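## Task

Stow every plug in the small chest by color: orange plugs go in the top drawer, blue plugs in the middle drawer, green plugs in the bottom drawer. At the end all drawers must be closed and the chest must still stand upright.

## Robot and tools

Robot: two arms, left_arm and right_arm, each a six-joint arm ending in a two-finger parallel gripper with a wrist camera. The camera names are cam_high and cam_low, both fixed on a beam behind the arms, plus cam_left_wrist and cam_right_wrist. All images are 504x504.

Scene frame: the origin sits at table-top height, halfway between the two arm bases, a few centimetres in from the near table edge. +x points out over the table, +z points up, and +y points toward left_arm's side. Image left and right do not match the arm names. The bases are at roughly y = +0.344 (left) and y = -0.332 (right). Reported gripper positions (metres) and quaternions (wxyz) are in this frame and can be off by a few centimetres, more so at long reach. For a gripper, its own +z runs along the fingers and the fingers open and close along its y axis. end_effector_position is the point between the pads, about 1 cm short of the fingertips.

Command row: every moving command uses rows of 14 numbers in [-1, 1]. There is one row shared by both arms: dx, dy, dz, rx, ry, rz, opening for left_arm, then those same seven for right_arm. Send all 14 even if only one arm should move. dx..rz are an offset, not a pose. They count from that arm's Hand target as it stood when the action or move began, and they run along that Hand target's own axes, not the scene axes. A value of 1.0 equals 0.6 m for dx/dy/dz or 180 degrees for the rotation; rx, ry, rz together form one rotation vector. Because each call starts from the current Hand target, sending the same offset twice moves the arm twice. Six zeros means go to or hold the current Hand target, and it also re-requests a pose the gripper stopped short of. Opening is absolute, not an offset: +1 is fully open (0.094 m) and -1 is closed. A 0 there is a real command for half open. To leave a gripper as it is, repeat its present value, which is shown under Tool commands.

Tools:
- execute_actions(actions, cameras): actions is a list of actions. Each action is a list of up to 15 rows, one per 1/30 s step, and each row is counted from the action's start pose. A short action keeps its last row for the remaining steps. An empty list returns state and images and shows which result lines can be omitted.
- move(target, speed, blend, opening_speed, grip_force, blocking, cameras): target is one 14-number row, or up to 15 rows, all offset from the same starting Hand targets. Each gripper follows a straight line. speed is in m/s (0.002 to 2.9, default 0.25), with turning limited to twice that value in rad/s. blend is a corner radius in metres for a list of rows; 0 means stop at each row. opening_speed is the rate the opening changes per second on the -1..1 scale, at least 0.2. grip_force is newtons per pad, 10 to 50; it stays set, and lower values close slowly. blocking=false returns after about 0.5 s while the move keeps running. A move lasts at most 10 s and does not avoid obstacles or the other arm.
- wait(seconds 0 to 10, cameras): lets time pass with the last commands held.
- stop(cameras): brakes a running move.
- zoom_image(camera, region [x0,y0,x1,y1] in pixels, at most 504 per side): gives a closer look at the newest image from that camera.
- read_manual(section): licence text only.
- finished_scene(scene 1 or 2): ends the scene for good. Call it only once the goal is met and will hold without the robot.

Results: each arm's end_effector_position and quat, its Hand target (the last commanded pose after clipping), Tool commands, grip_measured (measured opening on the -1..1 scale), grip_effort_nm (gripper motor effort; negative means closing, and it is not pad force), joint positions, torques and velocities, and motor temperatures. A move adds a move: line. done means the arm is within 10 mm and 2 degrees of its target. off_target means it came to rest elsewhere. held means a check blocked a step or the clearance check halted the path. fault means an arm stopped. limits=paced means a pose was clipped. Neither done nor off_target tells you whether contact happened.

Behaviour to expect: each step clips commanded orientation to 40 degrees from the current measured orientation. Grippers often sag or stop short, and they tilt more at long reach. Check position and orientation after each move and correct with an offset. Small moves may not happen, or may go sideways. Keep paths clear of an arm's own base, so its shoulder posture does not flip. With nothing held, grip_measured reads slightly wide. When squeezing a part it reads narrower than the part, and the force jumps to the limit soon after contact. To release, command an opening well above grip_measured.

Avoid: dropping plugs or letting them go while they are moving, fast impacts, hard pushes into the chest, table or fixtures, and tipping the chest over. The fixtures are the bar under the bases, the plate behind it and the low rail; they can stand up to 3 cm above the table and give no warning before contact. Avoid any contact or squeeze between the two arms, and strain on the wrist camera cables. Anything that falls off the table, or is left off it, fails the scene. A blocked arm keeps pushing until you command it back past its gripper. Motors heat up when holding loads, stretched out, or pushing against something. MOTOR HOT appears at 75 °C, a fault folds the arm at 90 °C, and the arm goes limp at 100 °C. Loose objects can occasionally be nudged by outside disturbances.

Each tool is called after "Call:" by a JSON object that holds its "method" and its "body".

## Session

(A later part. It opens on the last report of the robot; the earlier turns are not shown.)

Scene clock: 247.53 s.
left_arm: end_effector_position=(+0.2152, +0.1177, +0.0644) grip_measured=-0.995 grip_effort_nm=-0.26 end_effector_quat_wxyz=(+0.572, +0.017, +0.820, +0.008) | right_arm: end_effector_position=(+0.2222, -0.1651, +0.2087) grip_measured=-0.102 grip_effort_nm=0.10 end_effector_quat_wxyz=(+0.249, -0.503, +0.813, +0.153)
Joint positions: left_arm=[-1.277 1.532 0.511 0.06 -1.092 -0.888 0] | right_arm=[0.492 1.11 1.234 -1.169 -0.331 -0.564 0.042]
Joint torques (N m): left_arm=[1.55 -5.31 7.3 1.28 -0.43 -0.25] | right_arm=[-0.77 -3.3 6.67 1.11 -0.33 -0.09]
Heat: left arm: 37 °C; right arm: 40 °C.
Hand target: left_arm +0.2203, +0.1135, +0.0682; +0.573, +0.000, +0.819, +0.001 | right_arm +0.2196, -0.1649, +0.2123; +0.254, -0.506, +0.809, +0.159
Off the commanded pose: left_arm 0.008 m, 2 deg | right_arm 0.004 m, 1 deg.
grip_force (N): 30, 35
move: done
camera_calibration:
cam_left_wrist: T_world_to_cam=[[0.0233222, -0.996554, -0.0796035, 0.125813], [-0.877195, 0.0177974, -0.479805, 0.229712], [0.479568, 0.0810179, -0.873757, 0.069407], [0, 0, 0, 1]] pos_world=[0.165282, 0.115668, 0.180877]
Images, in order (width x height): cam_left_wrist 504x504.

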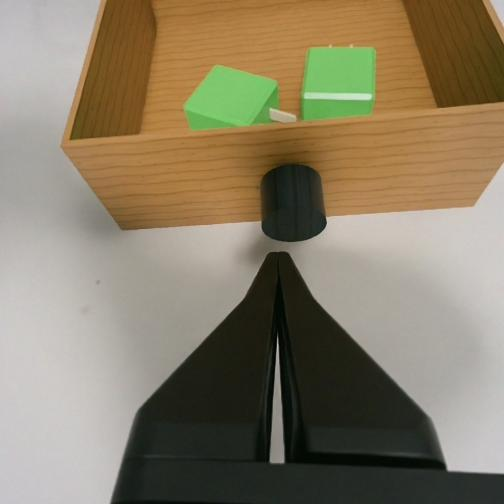

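Call:
{"method": "move", "body": {"target": [[0.016,-0.0095,0.006,0,0,0,-1,0,0,0,0,0,0,-0.1],[-0.121,0.005,0.371,0,0,0,-1,0,0,0,0,0,0,-0.1]], "speed": 0.08, "cameras": ["all"]}}

Scene clock: 252.70 s.
left_arm: end_effector_position=(+0.4022, +0.1200, +0.0497) grip_measured=-0.995 grip_effort_nm=-0.26 end_effector_quat_wxyz=(+0.550, +0.033, +0.833, +0.049) | right_arm: end_effector_position=(+0.2222, -0.1651, +0.2087) grip_measured=-0.102 grip_effort_nm=0.10 end_effector_quat_wxyz=(+0.249, -0.503, +0.813, +0.153)
Joint positions: left_arm=[-0.719 1.946 0.837 0.529 -0.691 -0.284 0] | right_arm=[0.492 1.11 1.234 -1.169 -0.331 -0.564 0.042]
Joint torques (N m): left_arm=[8.17 -4.23 12.9 2.94 0.72 -0.04] | right_arm=[-0.79 -3.29 6.65 1.11 -0.33 -0.09]
Heat: left arm: 37 °C; right arm: 38 °C.
Hand target: left_arm +0.4543, +0.1166, +0.0603; +0.573, +0.000, +0.819, +0.001 | right_arm +0.2196, -0.1649, +0.2123; +0.254, -0.506, +0.809, +0.159
Off the commanded pose: left_arm 0.053 m, 7 deg | right_arm 0.004 m, 1 deg.
grip_force (N): 30, 35
move: off_target (left_arm)
camera_calibration:
cam_left_wrist: T_world_to_cam=[[0.0386743, -0.985105, -0.167547, 0.119394], [-0.900552, 0.0382997, -0.433058, 0.391318], [0.433024, 0.167633, -0.885657, -0.0243659], [0, 0, 0, 1]] pos_world=[0.358336, 0.106713, 0.167888]
cam_right_wrist: T_world_to_cam=[[0.890907, -0.450362, -0.0588074, -0.251778], [-0.440796, -0.888572, 0.127039, -0.0653417], [-0.109468, -0.0872576, -0.990153, 0.343924], [0, 0, 0, 1]] pos_world=[0.233157, -0.141442, 0.334032]

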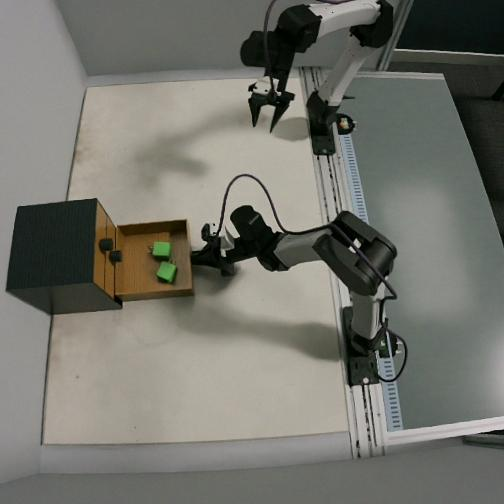

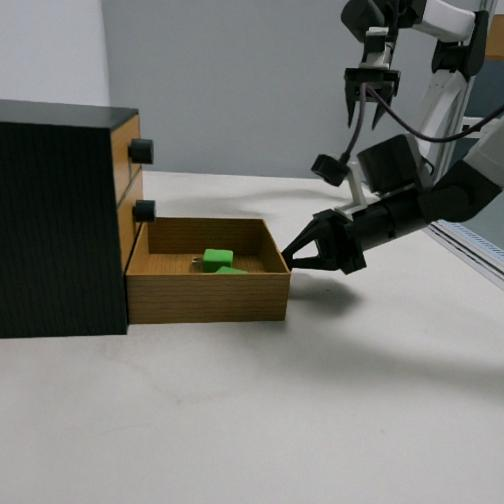

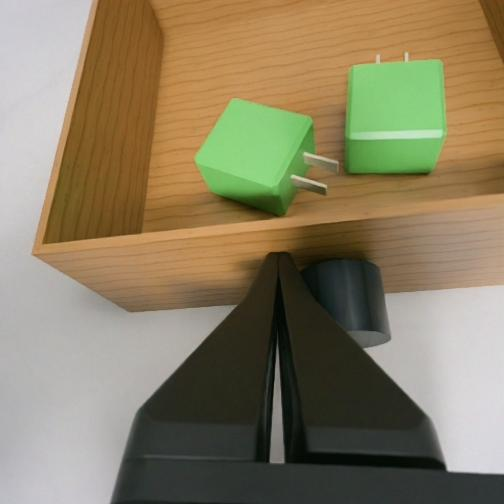

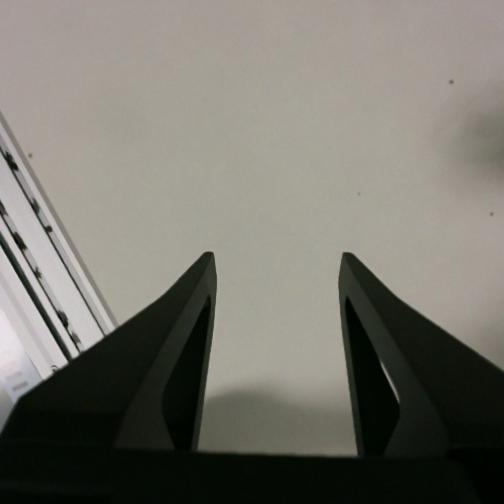

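Call:
{"method": "move", "body": {"target": [[0.059,0,-0.14,0,0,0,-1,0,0,0,0,0,0,-0.1],[0.059,-0.043,-0.14,0,0,0,0.2,0,0,0,0,0,0,-0.1]], "speed": 0.12, "cameras": ["cam_left_wrist","cam_low"]}}

Call:
{"method": "zoom_image", "body": {"camera": "cam_low", "region": [0, 60, 300, 360]}}

Scene clock: 257.53 s.
left_arm: end_effector_position=(+0.3584, +0.0933, +0.0482) grip_measured=+0.197 grip_effort_nm=0.14 end_effector_quat_wxyz=(+0.564, +0.016, +0.826, +0.005) | right_arm: end_effector_position=(+0.2222, -0.1651, +0.2087) grip_measured=-0.102 grip_effort_nm=0.10 end_effector_quat_wxyz=(+0.249, -0.503, +0.813, +0.153)
Joint positions: left_arm=[-0.855 1.907 0.749 0.576 -0.767 -0.418 0.056] | right_arm=[0.492 1.11 1.234 -1.169 -0.331 -0.564 0.042]
Joint torques (N m): left_arm=[0.5 -9.91 6.97 1.96 -0.4 -0.14] | right_arm=[-0.79 -3.29 6.67 1.11 -0.32 -0.09]
Motor temperatures (°C): left_arm=[18 26 38 32 19 20 20] | right_arm=[18 36 32 22 16 20 20]
Heat: left arm: 38 °C; right arm: 36 °C.
Hand target: left_arm +0.3632, +0.0908, +0.0556; +0.573, +0.000, +0.819, +0.001 | right_arm +0.2196, -0.1649, +0.2123; +0.254, -0.506, +0.809, +0.159
Off the commanded pose: left_arm 0.009 m, 2 deg | right_arm 0.004 m, 1 deg.
grip_force (N): 30, 35
move: done
camera_calibration:
cam_left_wrist: T_world_to_cam=[[0.0206461, -0.996894, -0.0760002, 0.097659], [-0.886571, 0.0168818, -0.462284, 0.35058], [0.462131, 0.0769239, -0.883469, -0.00433115], [0, 0, 0, 1]] pos_world=[0.310799, 0.0917704, 0.165663]
Images, in order (width x height): cam_low 504x504, cam_left_wrist 504x504.

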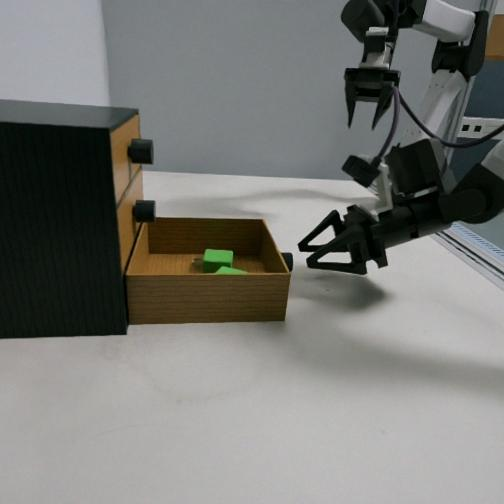

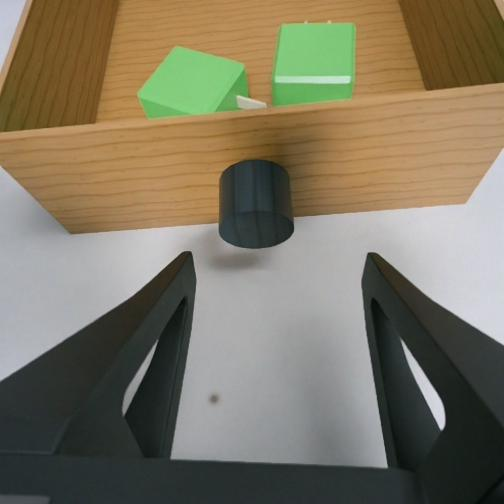

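Scaled by 1.680 from the camera's 504x504 image, which has a finer 720x720 frame.

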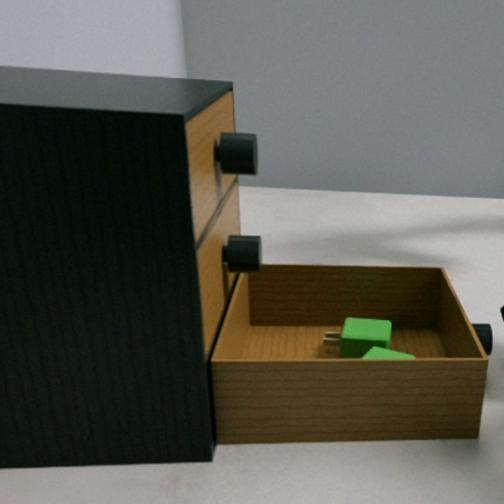

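Call:
{"method": "move", "body": {"target": [[-0.025,0.012,0.053,0,0,0,0.2,0,0,0,0,0,0,-0.1],[-0.025,0.012,0.053,0,0,0,-0.6,0,0,0,0,0,0,-0.1]], "speed": 0.1, "opening_speed": 1.0, "cameras": ["cam_left_wrist"]}}

Scene clock: 262.50 s.
left_arm: end_effector_position=(+0.3892, +0.1021, +0.0520) grip_measured=-0.477 grip_effort_nm=-0.60 end_effector_quat_wxyz=(+0.563, +0.006, +0.827, +0.007) | right_arm: end_effector_position=(+0.2222, -0.1651, +0.2087) grip_measured=-0.102 grip_effort_nm=0.10 end_effector_quat_wxyz=(+0.249, -0.503, +0.813, +0.153)
Joint positions: left_arm=[-0.772 1.944 0.815 0.577 -0.708 -0.378 0.025] | right_arm=[0.492 1.11 1.234 -1.169 -0.331 -0.564 0.042]
Joint torques (N m): left_arm=[1.1 -9.25 7.34 2.23 -0.17 0.09] | right_arm=[-0.79 -3.28 6.65 1.11 -0.33 -0.09]
Heat: left arm: 37 °C; right arm: 35 °C.
Hand target: left_arm +0.3982, +0.0981, +0.0588; +0.573, +0.000, +0.819, +0.001 | right_arm +0.2196, -0.1649, +0.2123; +0.254, -0.506, +0.809, +0.159
Off the commanded pose: left_arm 0.012 m, 2 deg | right_arm 0.004 m, 1 deg.
grip_force (N): 30, 35
move: off_target (left_arm); target 2's new opening was sent with left_arm's hand 0.012 m and 2 deg from that target
camera_calibration:
cam_left_wrist: T_world_to_cam=[[0.0381974, -0.996939, -0.0682178, 0.0988906], [-0.887748, -0.00251513, -0.460323, 0.381838], [0.458742, 0.0781433, -0.885127, -0.0146303], [0, 0, 0, 1]] pos_world=[0.34191, 0.100691, 0.169565]
Images, in order (width x height): cam_left_wrist 504x504.

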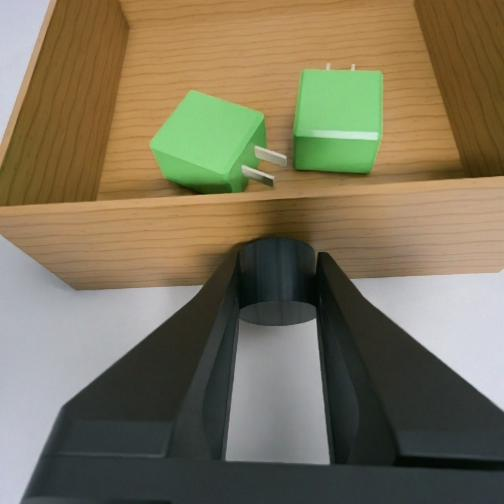

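Call:
{"method": "move", "body": {"target": [-0.113,0.035,0.296,0,0,0,-0.6,0,0,0,0,0,0,-0.1], "speed": 0.07, "cameras": ["cam_left_wrist","cam_high","cam_low"]}}

Scene clock: 267.17 s.
left_arm: end_effector_position=(+0.4108, +0.1174, +0.0532) grip_measured=-0.494 grip_effort_nm=-0.65 end_effector_quat_wxyz=(+0.304, +0.107, +0.944, +0.066) | right_arm: end_effector_position=(+0.2222, -0.1651, +0.2087) grip_measured=-0.102 grip_effort_nm=0.10 end_effector_quat_wxyz=(+0.249, -0.503, +0.813, +0.153)
Joint positions: left_arm=[-0.61 1.991 1.389 -0.494 -0.376 -0.315 0.024] | right_arm=[0.492 1.11 1.234 -1.169 -0.331 -0.564 0.042]
Joint torques (N m): left_arm=[12.51 -1.59 10.55 6.4 -1.2 0.09] | right_arm=[-0.8 -3.29 6.65 1.11 -0.33 -0.08]
Motor temperatures (°C): left_arm=[21 27 39 41 19 20 20] | right_arm=[18 34 32 22 16 20 20]
Heat: left arm: 41 °C; right arm: 34 °C.
Hand target: left_arm +0.5883, +0.1192, +0.0619; +0.573, +0.000, +0.819, +0.000 | right_arm +0.2196, -0.1649, +0.2123; +0.254, -0.506, +0.809, +0.159
Off the commanded pose: left_arm 0.178 m, 37 deg | right_arm 0.004 m, 1 deg.
grip_force (N): 30, 35
move: off_target (left_arm)
camera_calibration:
cam_left_wrist: T_world_to_cam=[[-0.152306, -0.955644, -0.252086, 0.196581], [-0.985984, 0.12934, 0.105393, 0.396326], [-0.0681129, 0.264604, -0.961949, 0.173911], [0, 0, 0, 1]] pos_world=[0.432557, 0.0905831, 0.175079]
Images, in order (width x height): cam_high 504x504, cam_low 504x504, cam_left_wrist 504x504.

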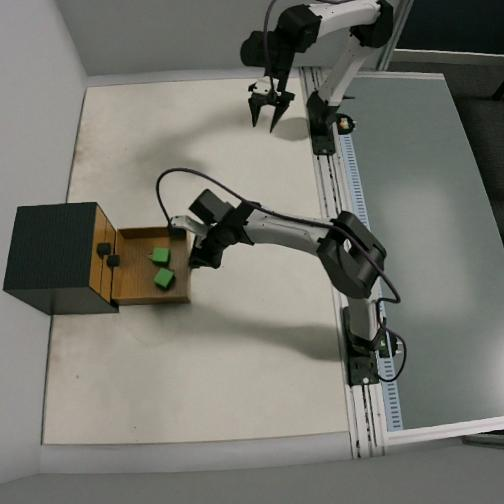

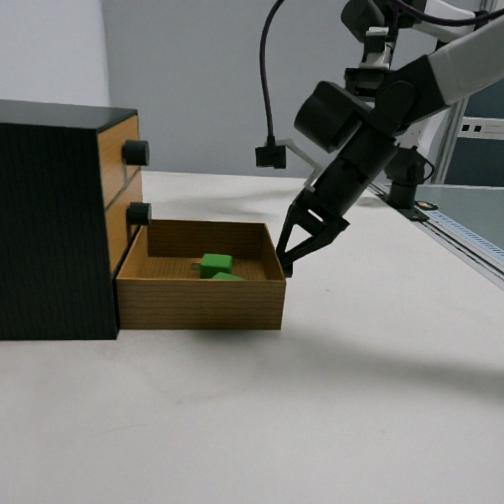

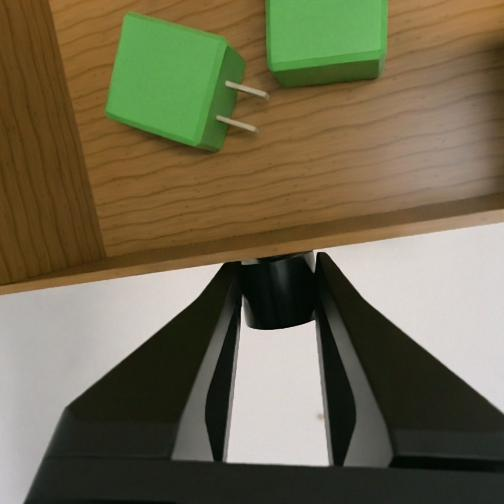

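Call:
{"method": "move", "body": {"target": [0.107,-0.015,-0.2945,0,0,0,-0.6,0,0,0,0,0,0,-0.1], "speed": 0.25, "cameras": ["all"]}}

Call:
{"method": "zoom_image", "body": {"camera": "cam_low", "region": [60, 190, 310, 350]}}

Call:
{"method": "zoom_image", "body": {"camera": "cam_high", "region": [0, 180, 230, 330]}}

Scene clock: 269.83 s.
left_arm: end_effector_position=(+0.3952, +0.1153, +0.0562) grip_measured=-0.559 grip_effort_nm=-0.65 end_effector_quat_wxyz=(+0.557, +0.009, +0.831, +0.014) | right_arm: end_effector_position=(+0.2222, -0.1651, +0.2087) grip_measured=-0.102 grip_effort_nm=0.10 end_effector_quat_wxyz=(+0.249, -0.503, +0.813, +0.153)
Joint positions: left_arm=[-0.732 1.915 0.808 0.551 -0.678 -0.354 0.021] | right_arm=[0.492 1.11 1.234 -1.169 -0.331 -0.564 0.042]
Joint torques (N m): left_arm=[0.2 -9.18 6.01 2.62 -0.17 0.02] | right_arm=[-0.79 -3.28 6.67 1.11 -0.33 -0.08]
Heat: left arm: 43 °C; right arm: 34 °C.
Hand target: left_arm +0.4003, +0.1099, +0.0621; +0.573, +0.000, +0.819, +0.000 | right_arm +0.2196, -0.1649, +0.2123; +0.254, -0.506, +0.809, +0.159
Off the commanded pose: left_arm 0.009 m, 3 deg | right_arm 0.004 m, 1 deg.
grip_force (N): 30, 35
move: off_target (left_arm)
camera_calibration:
cam_left_wrist: T_world_to_cam=[[0.0414787, -0.99572, -0.0825912, 0.111401], [-0.894241, -0.000125742, -0.447586, 0.390698], [0.44566, 0.0924217, -0.890418, -0.0109222], [0, 0, 0, 1]] pos_world=[0.349625, 0.111983, 0.174347]
cam_right_wrist: T_world_to_cam=[[0.890907, -0.450362, -0.0588074, -0.251778], [-0.440796, -0.888572, 0.127039, -0.0653417], [-0.109468, -0.0872576, -0.990153, 0.343924], [0, 0, 0, 1]] pos_world=[0.233157, -0.141442, 0.334032]

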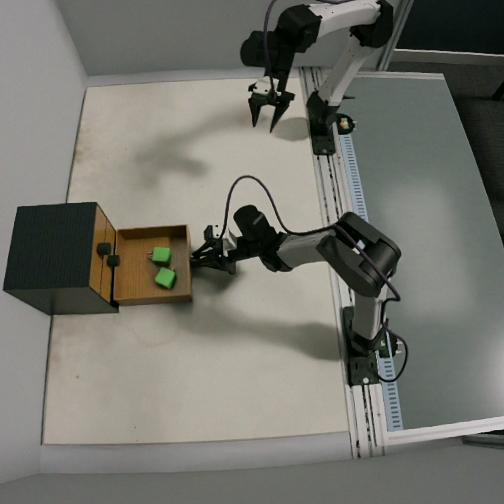

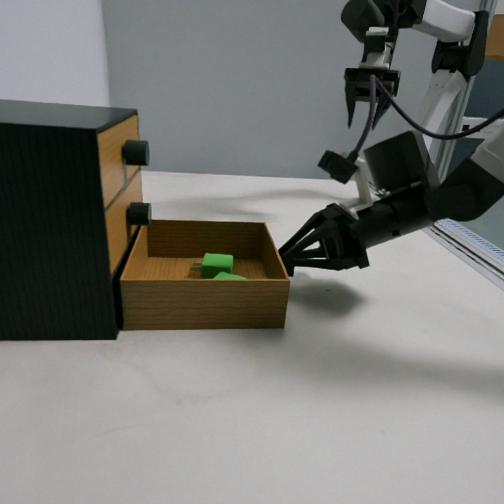

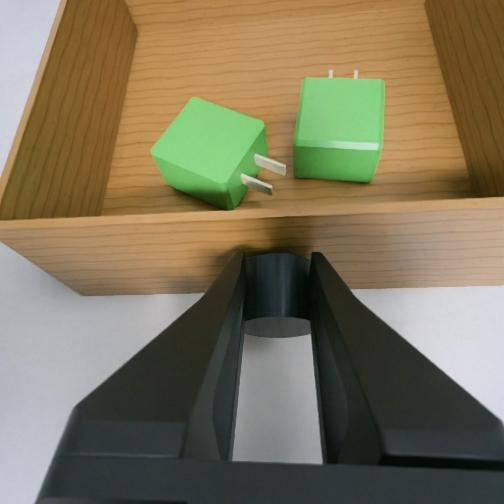

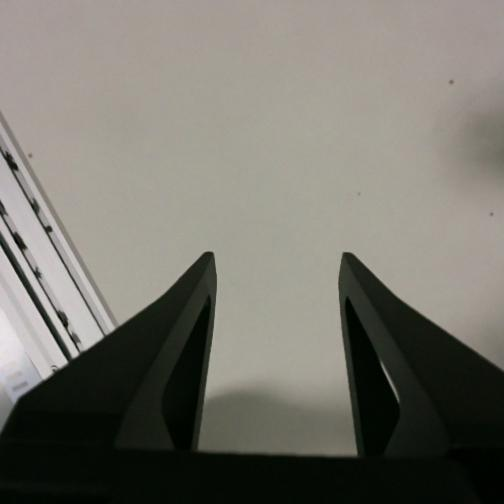

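Scaled by 2.016 from the camera's 504x504 image, which has a finer 720x720 frame.

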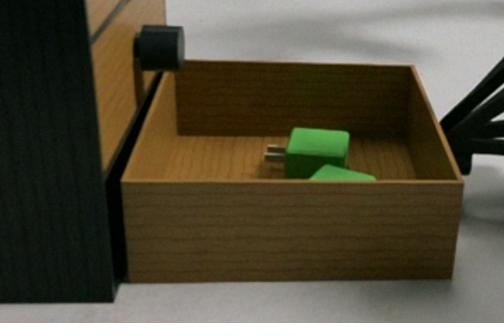

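Scaled by 2.191 from the camera's 504x504 image, which has a finer 720x720 frame.

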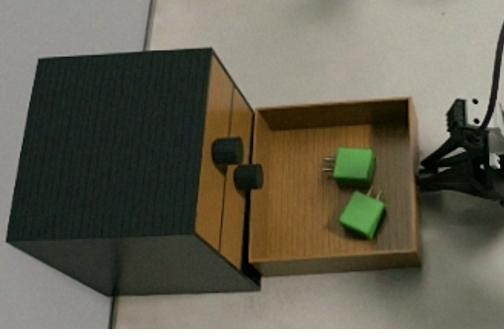

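Call:
{"method": "move", "body": {"target": [[0,0,0,0,0,0,-0.9,0,0,0,0,0,0,-0.1],[-0.047,0,-0.017,0,0,0,-0.9,0,0,0,0,0,0,-0.1]], "grip_force": 50, "speed": 0.06, "cameras": ["cam_left_wrist","cam_low","cam_high"]}}

Call:
{"method": "zoom_image", "body": {"camera": "cam_low", "region": [60, 190, 310, 350]}}

Scene clock: 274.17 s.
left_arm: end_effector_position=(+0.3913, +0.1181, +0.0559) grip_measured=-0.583 grip_effort_nm=-1.02 end_effector_quat_wxyz=(+0.544, +0.017, +0.839, +0.024) | right_arm: end_effector_position=(+0.2222, -0.1651, +0.2087) grip_measured=-0.102 grip_effort_nm=0.10 end_effector_quat_wxyz=(+0.249, -0.503, +0.813, +0.153)
Joint positions: left_arm=[-0.732 1.89 0.813 0.481 -0.674 -0.352 0.02] | right_arm=[0.492 1.11 1.234 -1.169 -0.331 -0.564 0.042]
Joint torques (N m): left_arm=[0.65 -15.71 8.09 2.05 -0.26 0.04] | right_arm=[-0.76 -3.28 6.67 1.11 -0.33 -0.09]
Heat: left arm: 41 °C; right arm: 33 °C.
Hand target: left_arm +0.4004, +0.1099, +0.0921; +0.573, +0.000, +0.819, +0.000 | right_arm +0.2196, -0.1649, +0.2123; +0.254, -0.506, +0.809, +0.159
Off the commanded pose: left_arm 0.038 m, 5 deg | right_arm 0.004 m, 1 deg.
move: off_target (left_arm)
camera_calibration:
cam_left_wrist: T_world_to_cam=[[0.0358413, -0.99323, -0.110496, 0.117852], [-0.907608, 0.0139272, -0.419588, 0.389072], [0.418286, 0.115326, -0.900964, -0.00107153], [0, 0, 0, 1]] pos_world=[0.349349, 0.111759, 0.175306]
Images, in order (width x height): cam_high 504x504, cam_low 504x504, cam_left_wrist 504x504.

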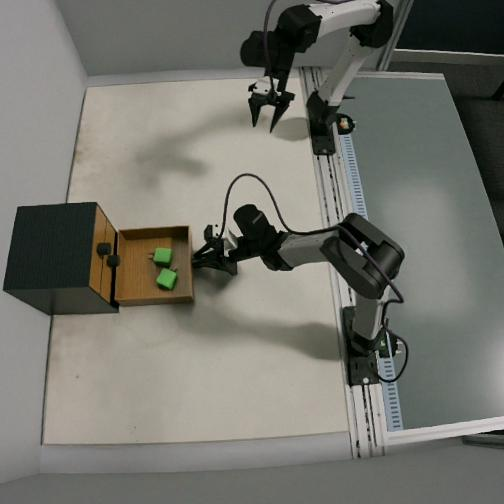

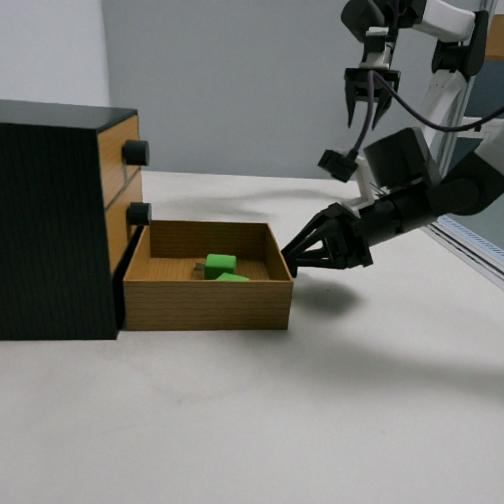

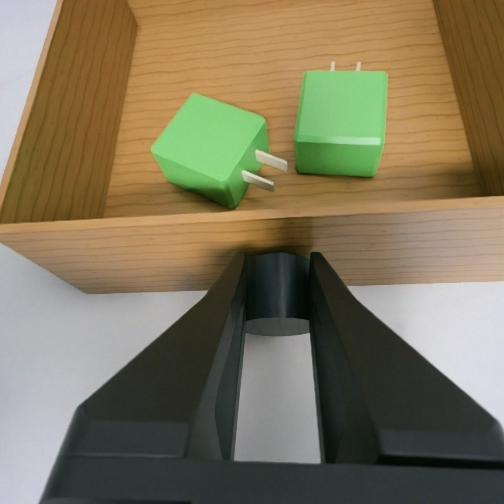

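Scaled by 2.016 from the camera's 504x504 image, which has a finer 720x720 frame.

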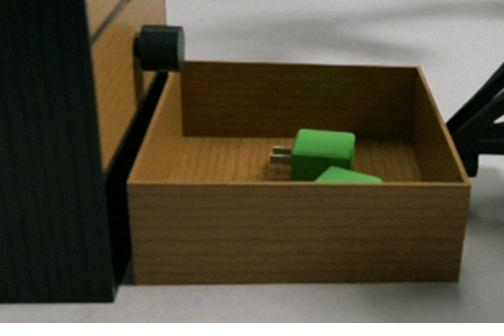

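Call:
{"method": "move", "body": {"target": [[0.047,0,0.017,0,0,0,0.1,0,0,0,0,0,0,-0.1],[0.066,0,0.015,0,0,0,0.1,0,0,0,0,0,0,-0.1],[0.066,0,0.015,0,0,0,-0.9,0,0,0,0,0,0,-0.1]], "speed": 0.08, "cameras": ["cam_left_wrist","cam_low"]}}

Scene clock: 277.40 s.
left_arm: end_effector_position=(+0.3939, +0.1120, +0.0506) grip_measured=-0.461 grip_effort_nm=-1.02 end_effector_quat_wxyz=(+0.566, +0.007, +0.825, +0.005) | right_arm: end_effector_position=(+0.2222, -0.1651, +0.2087) grip_measured=-0.102 grip_effort_nm=0.10 end_effector_quat_wxyz=(+0.249, -0.503, +0.813, +0.153)
Joint positions: left_arm=[-0.741 1.945 0.788 0.629 -0.681 -0.352 0.025] | right_arm=[0.492 1.11 1.234 -1.169 -0.331 -0.564 0.042]
Joint torques (N m): left_arm=[0.21 -9.51 5.2 2.26 -0.27 -0.05] | right_arm=[-0.77 -3.29 6.65 1.11 -0.33 -0.09]
Heat: left arm: 40 °C; right arm: 33 °C.
Hand target: left_arm +0.3953, +0.1101, +0.0517; +0.573, +0.000, +0.819, +0.001 | right_arm +0.2196, -0.1649, +0.2123; +0.254, -0.506, +0.809, +0.159
Off the commanded pose: left_arm 0.003 m, 1 deg | right_arm 0.004 m, 1 deg.
move: done
camera_calibration:
cam_left_wrist: T_world_to_cam=[[0.035889, -0.997232, -0.0651141, 0.109208], [-0.884302, -0.00133778, -0.466913, 0.384236], [0.465534, 0.0743375, -0.881903, -0.0211396], [0, 0, 0, 1]] pos_world=[0.345702, 0.110992, 0.167873]
Images, in order (width x height): cam_low 504x504, cam_left_wrist 504x504.

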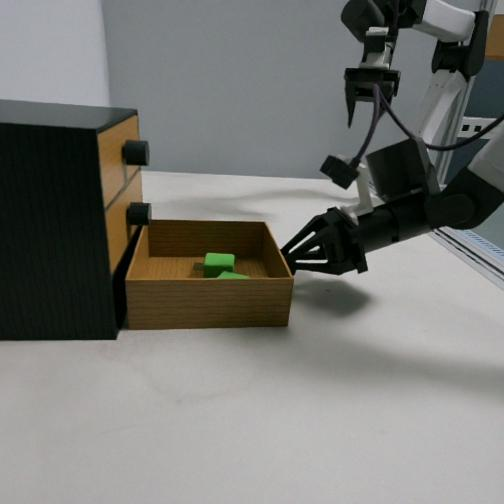

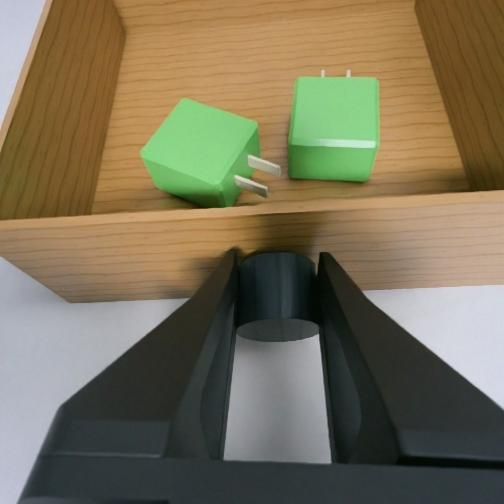

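Call:
{"method": "move", "body": {"target": [-0.071,0,-0.045,0,0,0,-0.9,0,0,0,0,0,0,-0.1], "speed": 0.06, "cameras": ["cam_left_wrist","cam_low"]}}

Call:
{"method": "zoom_image", "body": {"camera": "cam_low", "region": [60, 190, 310, 350]}}

Scene clock: 279.27 s.
left_arm: end_effector_position=(+0.3775, +0.1173, +0.0624) grip_measured=-0.461 grip_effort_nm=-1.02 end_effector_quat_wxyz=(+0.539, +0.020, +0.842, +0.021) | right_arm: end_effector_position=(+0.2222, -0.1651, +0.2087) grip_measured=-0.102 grip_effort_nm=0.10 end_effector_quat_wxyz=(+0.249, -0.503, +0.813, +0.153)
Joint positions: left_arm=[-0.758 1.831 0.788 0.425 -0.683 -0.376 0.025] | right_arm=[0.492 1.11 1.234 -1.169 -0.331 -0.564 0.042]
Joint torques (N m): left_arm=[-0.2 -15.64 7.72 2.18 -0.43 0.11] | right_arm=[-0.79 -3.3 6.67 1.11 -0.33 -0.09]
Heat: left arm: 39 °C; right arm: 32 °C.
Hand target: left_arm +0.3845, +0.1100, +0.1009; +0.573, +0.000, +0.819, +0.001 | right_arm +0.2196, -0.1649, +0.2123; +0.254, -0.506, +0.809, +0.159
Off the commanded pose: left_arm 0.040 m, 6 deg | right_arm 0.004 m, 1 deg.
move: off_target (left_arm)
camera_calibration:
cam_left_wrist: T_world_to_cam=[[0.0272636, -0.993682, -0.108869, 0.121507], [-0.9126, 0.0197033, -0.408379, 0.379844], [0.407944, 0.110487, -0.906297, 0.0153906], [0, 0, 0, 1]] pos_world=[0.337055, 0.111554, 0.182297]
Images, in order (width x height): cam_low 504x504, cam_left_wrist 504x504.

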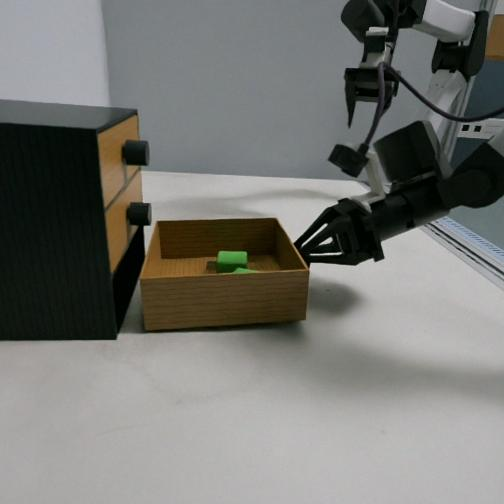

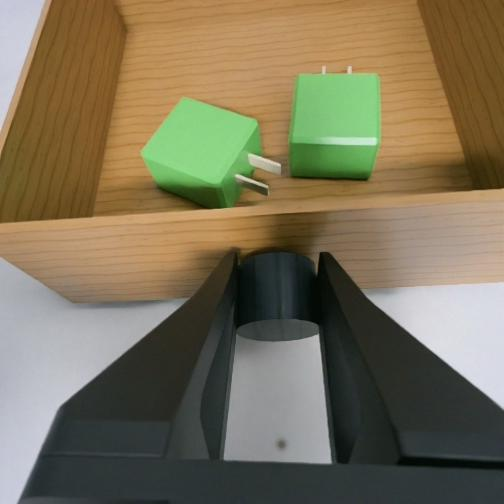

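Scaled by 2.016 from the camera's 504x504 image, which has a finer 720x720 frame.

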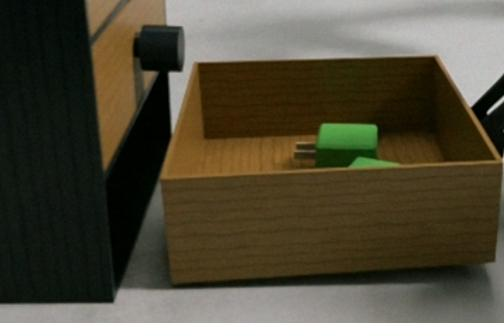

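Call:
{"method": "move", "body": {"target": [[0.075,0,0.027,0,0,0,-0.9,0,0,0,0,0,0,0.2],[0.075,0,0.027,0,0,0,-0.9,-0.369,-0.18,0.159,0.2288,-0.0503,0.2733,0.2]], "speed": [0.05,0.25], "cameras": ["all"]}}

Call:
{"method": "zoom_image", "body": {"camera": "cam_low", "region": [60, 190, 310, 350]}}

Scene clock: 287.87 s.
left_arm: end_effector_position=(+0.3823, +0.1127, +0.0502) grip_measured=-0.461 grip_effort_nm=-1.02 end_effector_quat_wxyz=(+0.562, +0.005, +0.827, +0.005) | right_arm: end_effector_position=(+0.4196, -0.0035, +0.2567) grip_measured=+0.198 grip_effort_nm=0.10 end_effector_quat_wxyz=(+0.375, -0.005, +0.927, -0.002)
Joint positions: left_arm=[-0.764 1.915 0.758 0.607 -0.699 -0.378 0.025] | right_arm=[0.899 2.241 2.641 -1.378 0.581 0.678 0.056]
Joint torques (N m): left_arm=[0.16 -9.01 5.18 2.4 -0.22 0.03] | right_arm=[0.29 -9.72 8.59 1.15 0.38 0.1]
Heat: left arm: 37 °C; right arm: 32 °C.
Hand target: left_arm +0.3844, +0.1101, +0.0531; +0.573, +0.000, +0.819, +0.001 | right_arm +0.4202, +0.0001, +0.2610; +0.383, +0.001, +0.924, +0.000
Off the commanded pose: left_arm 0.004 m, 2 deg | right_arm 0.005 m, 1 deg.
move: done
camera_calibration:
cam_left_wrist: T_world_to_cam=[[0.0383717, -0.997256, -0.0633161, 0.109259], [-0.88845, -0.00504647, -0.458946, 0.375336], [0.457367, 0.0738637, -0.886205, -0.0127626], [0, 0, 0, 1]] pos_world=[0.335112, 0.111796, 0.167867]
cam_right_wrist: T_world_to_cam=[[0.0138417, -0.998551, -0.0519992, 0.0122719], [-0.99876, -0.0113205, -0.0484712, 0.441455], [0.0478123, 0.0526057, -0.99747, 0.363468], [0, 0, 0, 1]] pos_world=[0.423359, -0.00186884, 0.384584]

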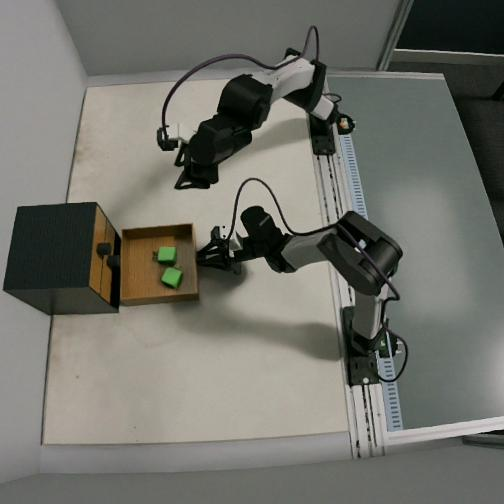

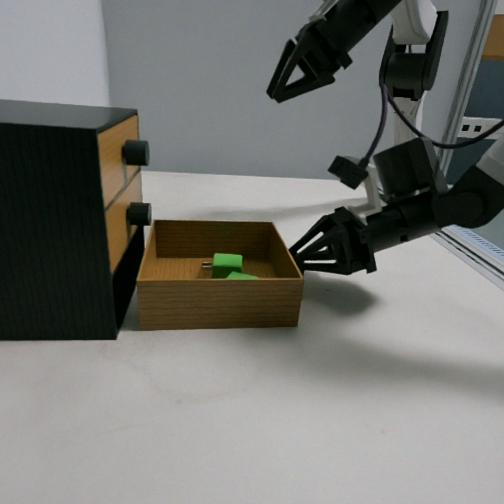

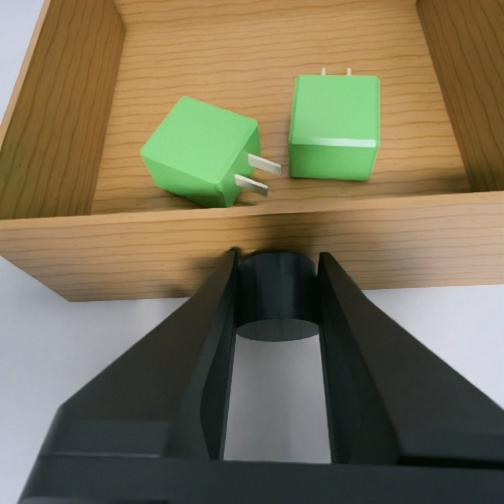

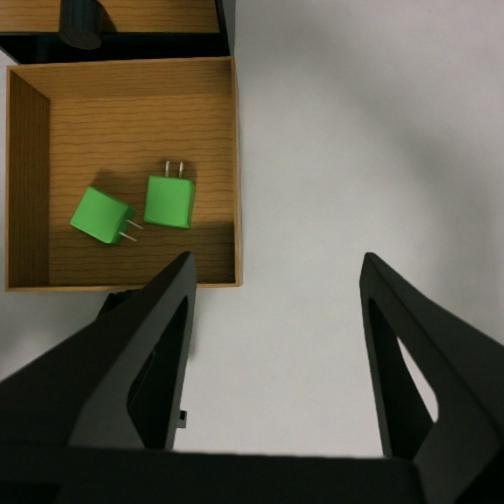

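Scaled by 2.016 from the camera's 504x504 image, which has a finer 720x720 frame.

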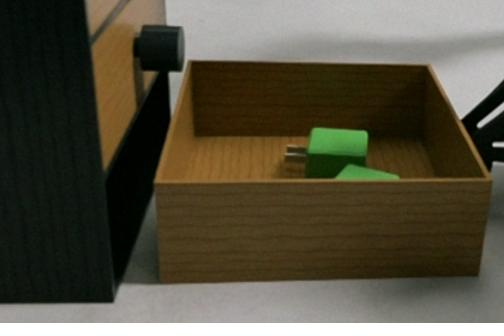

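Call:
{"method": "zoom_image", "body": {"camera": "cam_right_wrist", "region": [0, 0, 260, 120]}}

Scaled by 1.938 from the camera's 504x504 image, which has a finer 720x720 frame.

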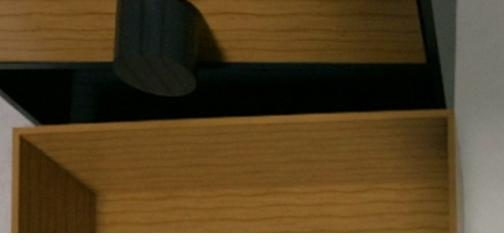

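Call:
{"method": "move", "body": {"target": [0,0,0,0,0,0,-0.9,0.055,0.051,0.221,0,0,0,-0.2], "speed": 0.15, "cameras": ["cam_right_wrist","cam_low"]}}

Scene clock: 293.30 s.
left_arm: end_effector_position=(+0.3823, +0.1127, +0.0502) grip_measured=-0.461 grip_effort_nm=-1.02 end_effector_quat_wxyz=(+0.562, +0.005, +0.827, +0.005) | right_arm: end_effector_position=(+0.4861, +0.0241, +0.1379) grip_measured=-0.198 grip_effort_nm=-0.08 end_effector_quat_wxyz=(+0.374, +0.000, +0.927, -0.014)
Joint positions: left_arm=[-0.764 1.915 0.758 0.607 -0.699 -0.378 0.025] | right_arm=[0.832 2.387 2.387 -0.965 0.561 0.624 0.038]
Joint torques (N m): left_arm=[0.03 -9.1 5.37 2.39 -0.3 0.05] | right_arm=[-0.35 -12.22 8.75 1.39 0.13 -0.07]
Heat: left arm: 37 °C; right arm: 33 °C.
Hand target: left_arm +0.3844, +0.1101, +0.0531; +0.573, +0.000, +0.819, +0.001 | right_arm +0.4906, +0.0307, +0.1436; +0.383, +0.000, +0.924, +0.000
Off the commanded pose: left_arm 0.004 m, 2 deg | right_arm 0.010 m, 2 deg.
move: done
camera_calibration:
cam_right_wrist: T_world_to_cam=[[-0.00360664, -0.99942, -0.0338615, 0.0387844], [-0.998962, 0.00513832, -0.0452562, 0.501728], [0.0454039, 0.0336632, -0.998401, 0.24216], [0, 0, 0, 1]] pos_world=[0.490352, 0.028032, 0.265792]
Images, in order (width x height): cam_low 504x504, cam_right_wrist 504x504.

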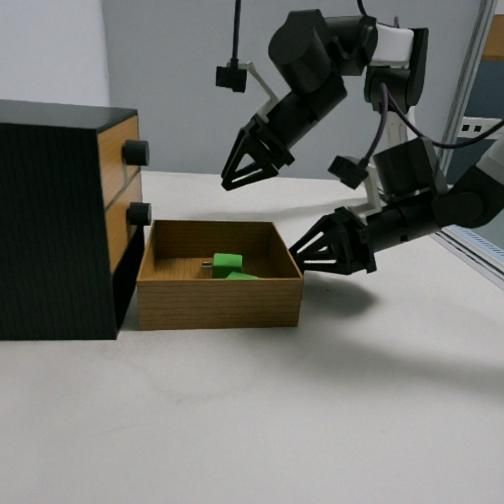

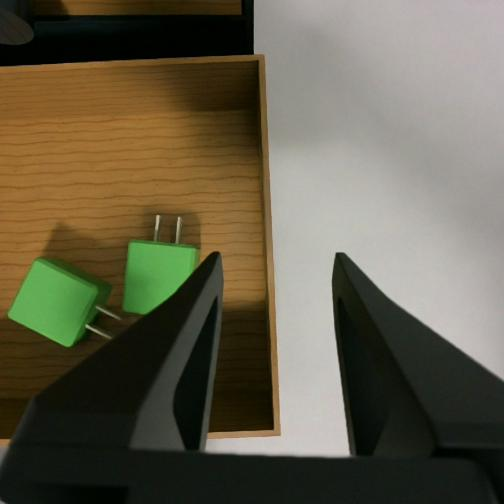

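Call:
{"method": "move", "body": {"target": [[0,0,0,0,0,0,-0.9,0.0825,0.003,0.0825,0,0,0,-0.2],[0,0,0,0,0,0,-0.9,0.0825,0.003,0.0825,0,0,0,-1]], "speed": 0.08, "opening_speed": 0.5, "cameras": ["cam_right_wrist","cam_low"]}}

Scene clock: 297.67 s.
left_arm: end_effector_position=(+0.3821, +0.1145, +0.0502) grip_measured=-0.461 grip_effort_nm=-1.02 end_effector_quat_wxyz=(+0.563, +0.003, +0.826, +0.009) | right_arm: end_effector_position=(+0.4888, +0.0279, +0.0621) grip_measured=-0.928 grip_effort_nm=-1.00 end_effector_quat_wxyz=(+0.371, -0.010, +0.928, -0.016)
Joint positions: left_arm=[-0.764 1.915 0.756 0.608 -0.708 -0.376 0.025] | right_arm=[0.828 2.387 2.088 -0.667 0.553 0.602 0.003]
Joint torques (N m): left_arm=[-0.01 -9.02 5.39 2.42 -0.15 0.01] | right_arm=[-0.12 -14.45 6.95 1.39 0.2 0.16]
Heat: left arm: 37 °C; right arm: 35 °C.
Hand target: left_arm +0.3844, +0.1100, +0.0531; +0.573, +0.000, +0.819, +0.001 | right_arm +0.4907, +0.0325, +0.0737; +0.383, +0.001, +0.924, +0.000
Off the commanded pose: left_arm 0.006 m, 2 deg | right_arm 0.013 m, 3 deg.
move: off_target (right_arm); target 2's new opening was sent with right_arm's hand 0.012 m and 2 deg from that target
camera_calibration:
cam_right_wrist: T_world_to_cam=[[0.0130981, -0.99967, -0.0221141, 0.0311608], [-0.999157, -0.0122242, -0.039198, 0.501198], [0.0389147, 0.0226089, -0.998987, 0.169733], [0, 0, 0, 1]] pos_world=[0.493762, 0.0334398, 0.189896]
Images, in order (width x height): cam_low 504x504, cam_right_wrist 504x504.

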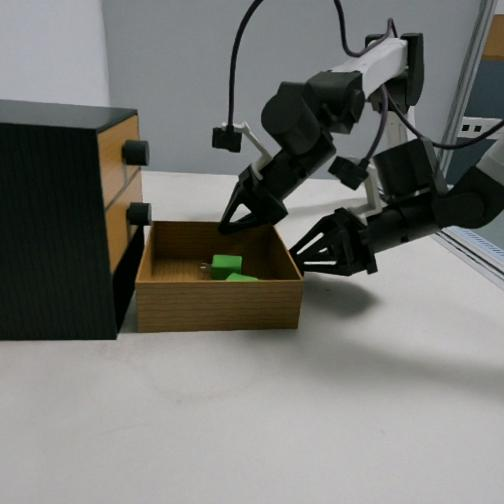

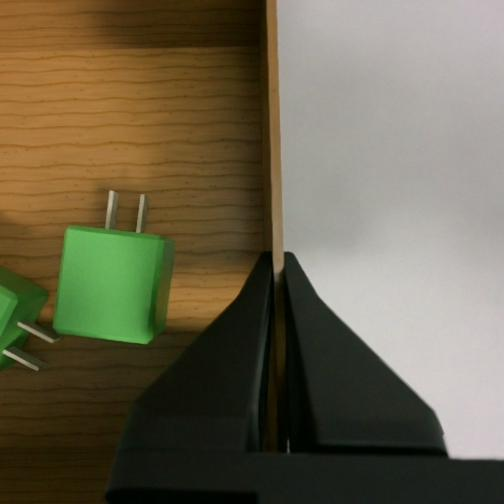

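Call:
{"method": "move", "body": {"target": [[-0.039,0,-0.014,0,0,0,-0.9,-0.0295,0,-0.0295,0,0,0,-1],[-0.039,0.022,-0.014,0,0,0,-0.9,-0.0295,0.02,-0.0295,0,0,0,-1]], "speed": 0.04, "cameras": ["cam_right_wrist","cam_low","cam_high"]}}

Call:
{"method": "zoom_image", "body": {"camera": "cam_low", "region": [60, 190, 310, 350]}}

Call:
{"method": "zoom_image", "body": {"camera": "cam_high", "region": [0, 180, 230, 330]}}

Scene clock: 300.43 s.
left_arm: end_effector_position=(+0.3811, +0.1192, +0.0595) grip_measured=-0.461 grip_effort_nm=-1.02 end_effector_quat_wxyz=(+0.557, +0.002, +0.831, -0.002) | right_arm: end_effector_position=(+0.4864, +0.0304, +0.0765) grip_measured=-0.941 grip_effort_nm=-1.02 end_effector_quat_wxyz=(+0.357, -0.015, +0.934, -0.019)
Joint positions: left_arm=[-0.745 1.859 0.744 0.563 -0.67 -0.385 0.025] | right_arm=[0.831 2.411 2.208 -0.794 0.539 0.609 0.003]
Joint torques (N m): left_arm=[1.11 -13.85 5.24 2.01 -0.35 0.36] | right_arm=[1.1 -13.15 11.6 1.25 0.42 0.24]
Motor temperatures (°C): left_arm=[19 32 37 37 19 20 21] | right_arm=[18 37 32 23 16 20 20]
Heat: left arm: 37 °C; right arm: 37 °C.
Hand target: left_arm +0.3844, +0.1232, +0.0780; +0.573, +0.000, +0.819, +0.001 | right_arm +0.4906, +0.0446, +0.0988; +0.383, +0.001, +0.924, +0.000
Off the commanded pose: left_arm 0.019 m, 2 deg | right_arm 0.027 m, 4 deg.
move: off_target (left_arm, right_arm)
camera_calibration:
cam_right_wrist: T_world_to_cam=[[0.0186088, -0.999738, -0.013336, 0.0306384], [-0.999793, -0.0184973, -0.00843434, 0.497579], [0.00818545, 0.0134902, -0.999875, 0.199412], [0, 0, 0, 1]] pos_world=[0.495274, 0.0371441, 0.203992]
Images, in order (width x height): cam_high 504x504, cam_low 504x504, cam_right_wrist 504x504.

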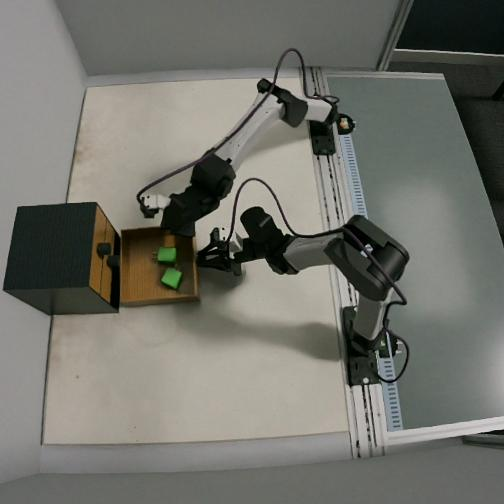

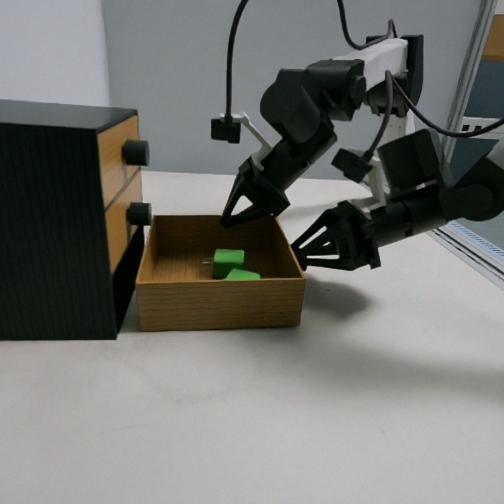

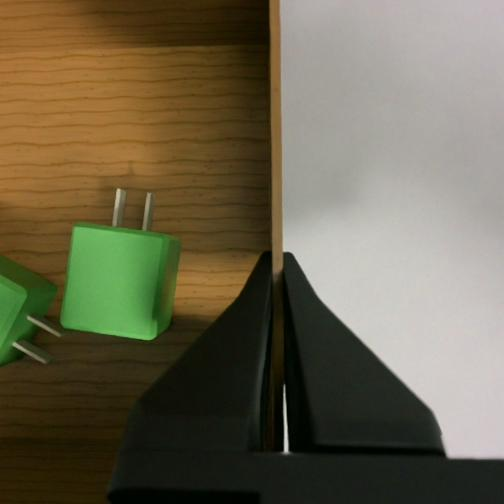

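Scaled by 2.016 from the camera's 504x504 image, which has a finer 720x720 frame.

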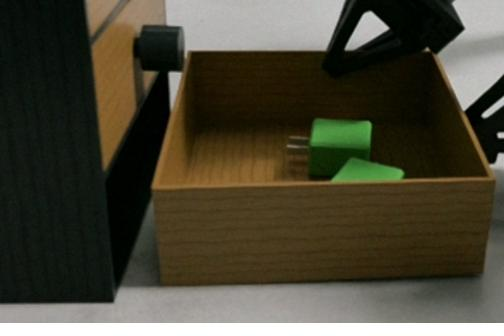

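Scaled by 2.191 from the camera's 504x504 image, which has a finer 720x720 frame.

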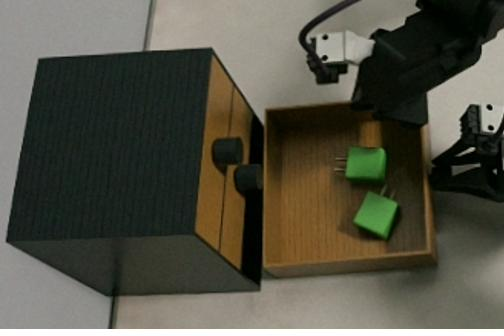

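Call:
{"method": "move", "body": {"target": [[0.039,0.022,0.014,0,0,0,-0.9,0,0.02,0,0,0,0,-1],[0.039,0.022,0.014,0,0,0,0.2,0,0.02,0,0,0,0,-1],[0.058,0.022,-0.0855,0,0,0,0.2,0,0.02,0,0,0,0,-1],[-0.154,0.133,-0.162,0,0,0,-0.1,0,0.02,0,0,0,0,-1],[-0.189,0.142,0.082,0,0.139,0,-0.1,0,0.02,0,0,0,0,-1]], "speed": [0.05,0.1,0.15,0.2,0.2], "cameras": ["all"]}}

Scene clock: 308.87 s.
left_arm: end_effector_position=(+0.4600, +0.2091, +0.1598) grip_measured=-0.097 grip_effort_nm=-0.12 end_effector_quat_wxyz=(+0.372, -0.002, +0.928, +0.004) | right_arm: end_effector_position=(+0.4847, +0.0451, +0.0797) grip_measured=-0.943 grip_effort_nm=-1.02 end_effector_quat_wxyz=(+0.359, -0.013, +0.933, -0.018)
Joint positions: left_arm=[-0.335 1.805 1.466 -0.535 -0.23 -0.279 0.042] | right_arm=[0.854 2.474 2.333 -0.865 0.554 0.635 0.003]
Joint torques (N m): left_arm=[0.99 -9.81 9.84 1.83 -0.03 0.11] | right_arm=[0.5 -13.16 11.28 1.3 0.38 0.13]
Heat: left arm: 37 °C; right arm: 38 °C.
Hand target: left_arm +0.4694, +0.2084, +0.1677; +0.382, +0.000, +0.924, +0.001 | right_arm +0.4906, +0.0566, +0.0989; +0.383, +0.001, +0.924, +0.000
Off the commanded pose: left_arm 0.012 m, 1 deg | right_arm 0.023 m, 4 deg.
move: off_target (left_arm, right_arm); target 4's new opening was sent with left_arm's hand 0.018 m and 3 deg from that target
camera_calibration:
cam_left_wrist: T_world_to_cam=[[0.022358, -0.997371, -0.0689237, 0.217673], [-0.998794, -0.01927, -0.0451466, 0.482798], [0.0436997, 0.06985, -0.9966, 0.250402], [0, 0, 0, 1]] pos_world=[0.466407, 0.208914, 0.28635]
cam_right_wrist: T_world_to_cam=[[0.0145156, -0.999763, -0.0162188, 0.0476362], [-0.999814, -0.0143064, -0.0129418, 0.496297], [0.0127067, 0.0164036, -0.999785, 0.200139], [0, 0, 0, 1]] pos_world=[0.49297, 0.0514421, 0.207292]

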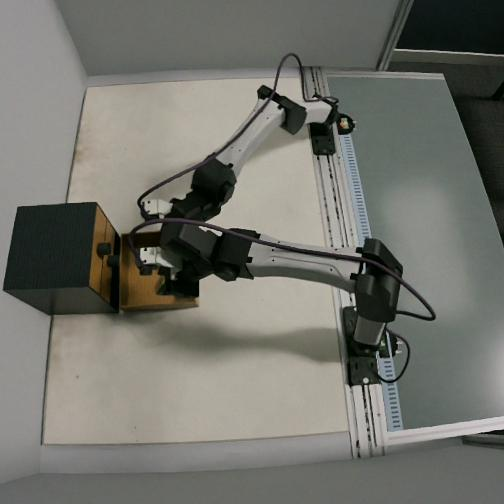

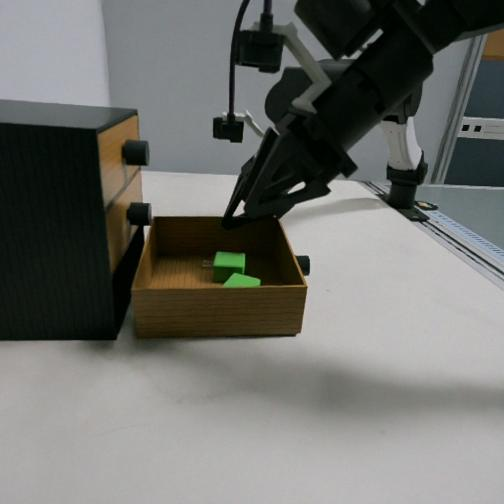

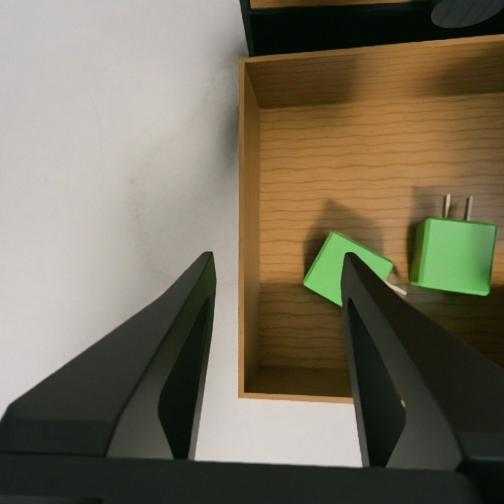

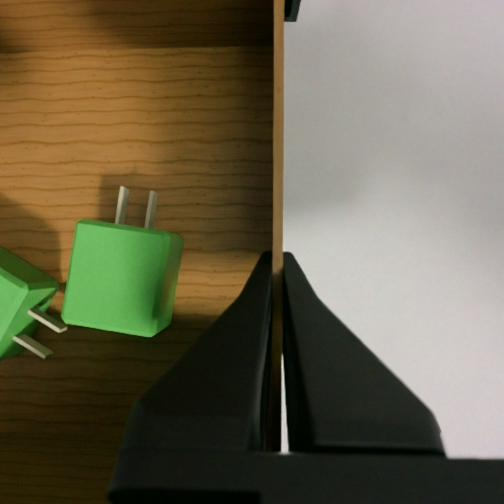

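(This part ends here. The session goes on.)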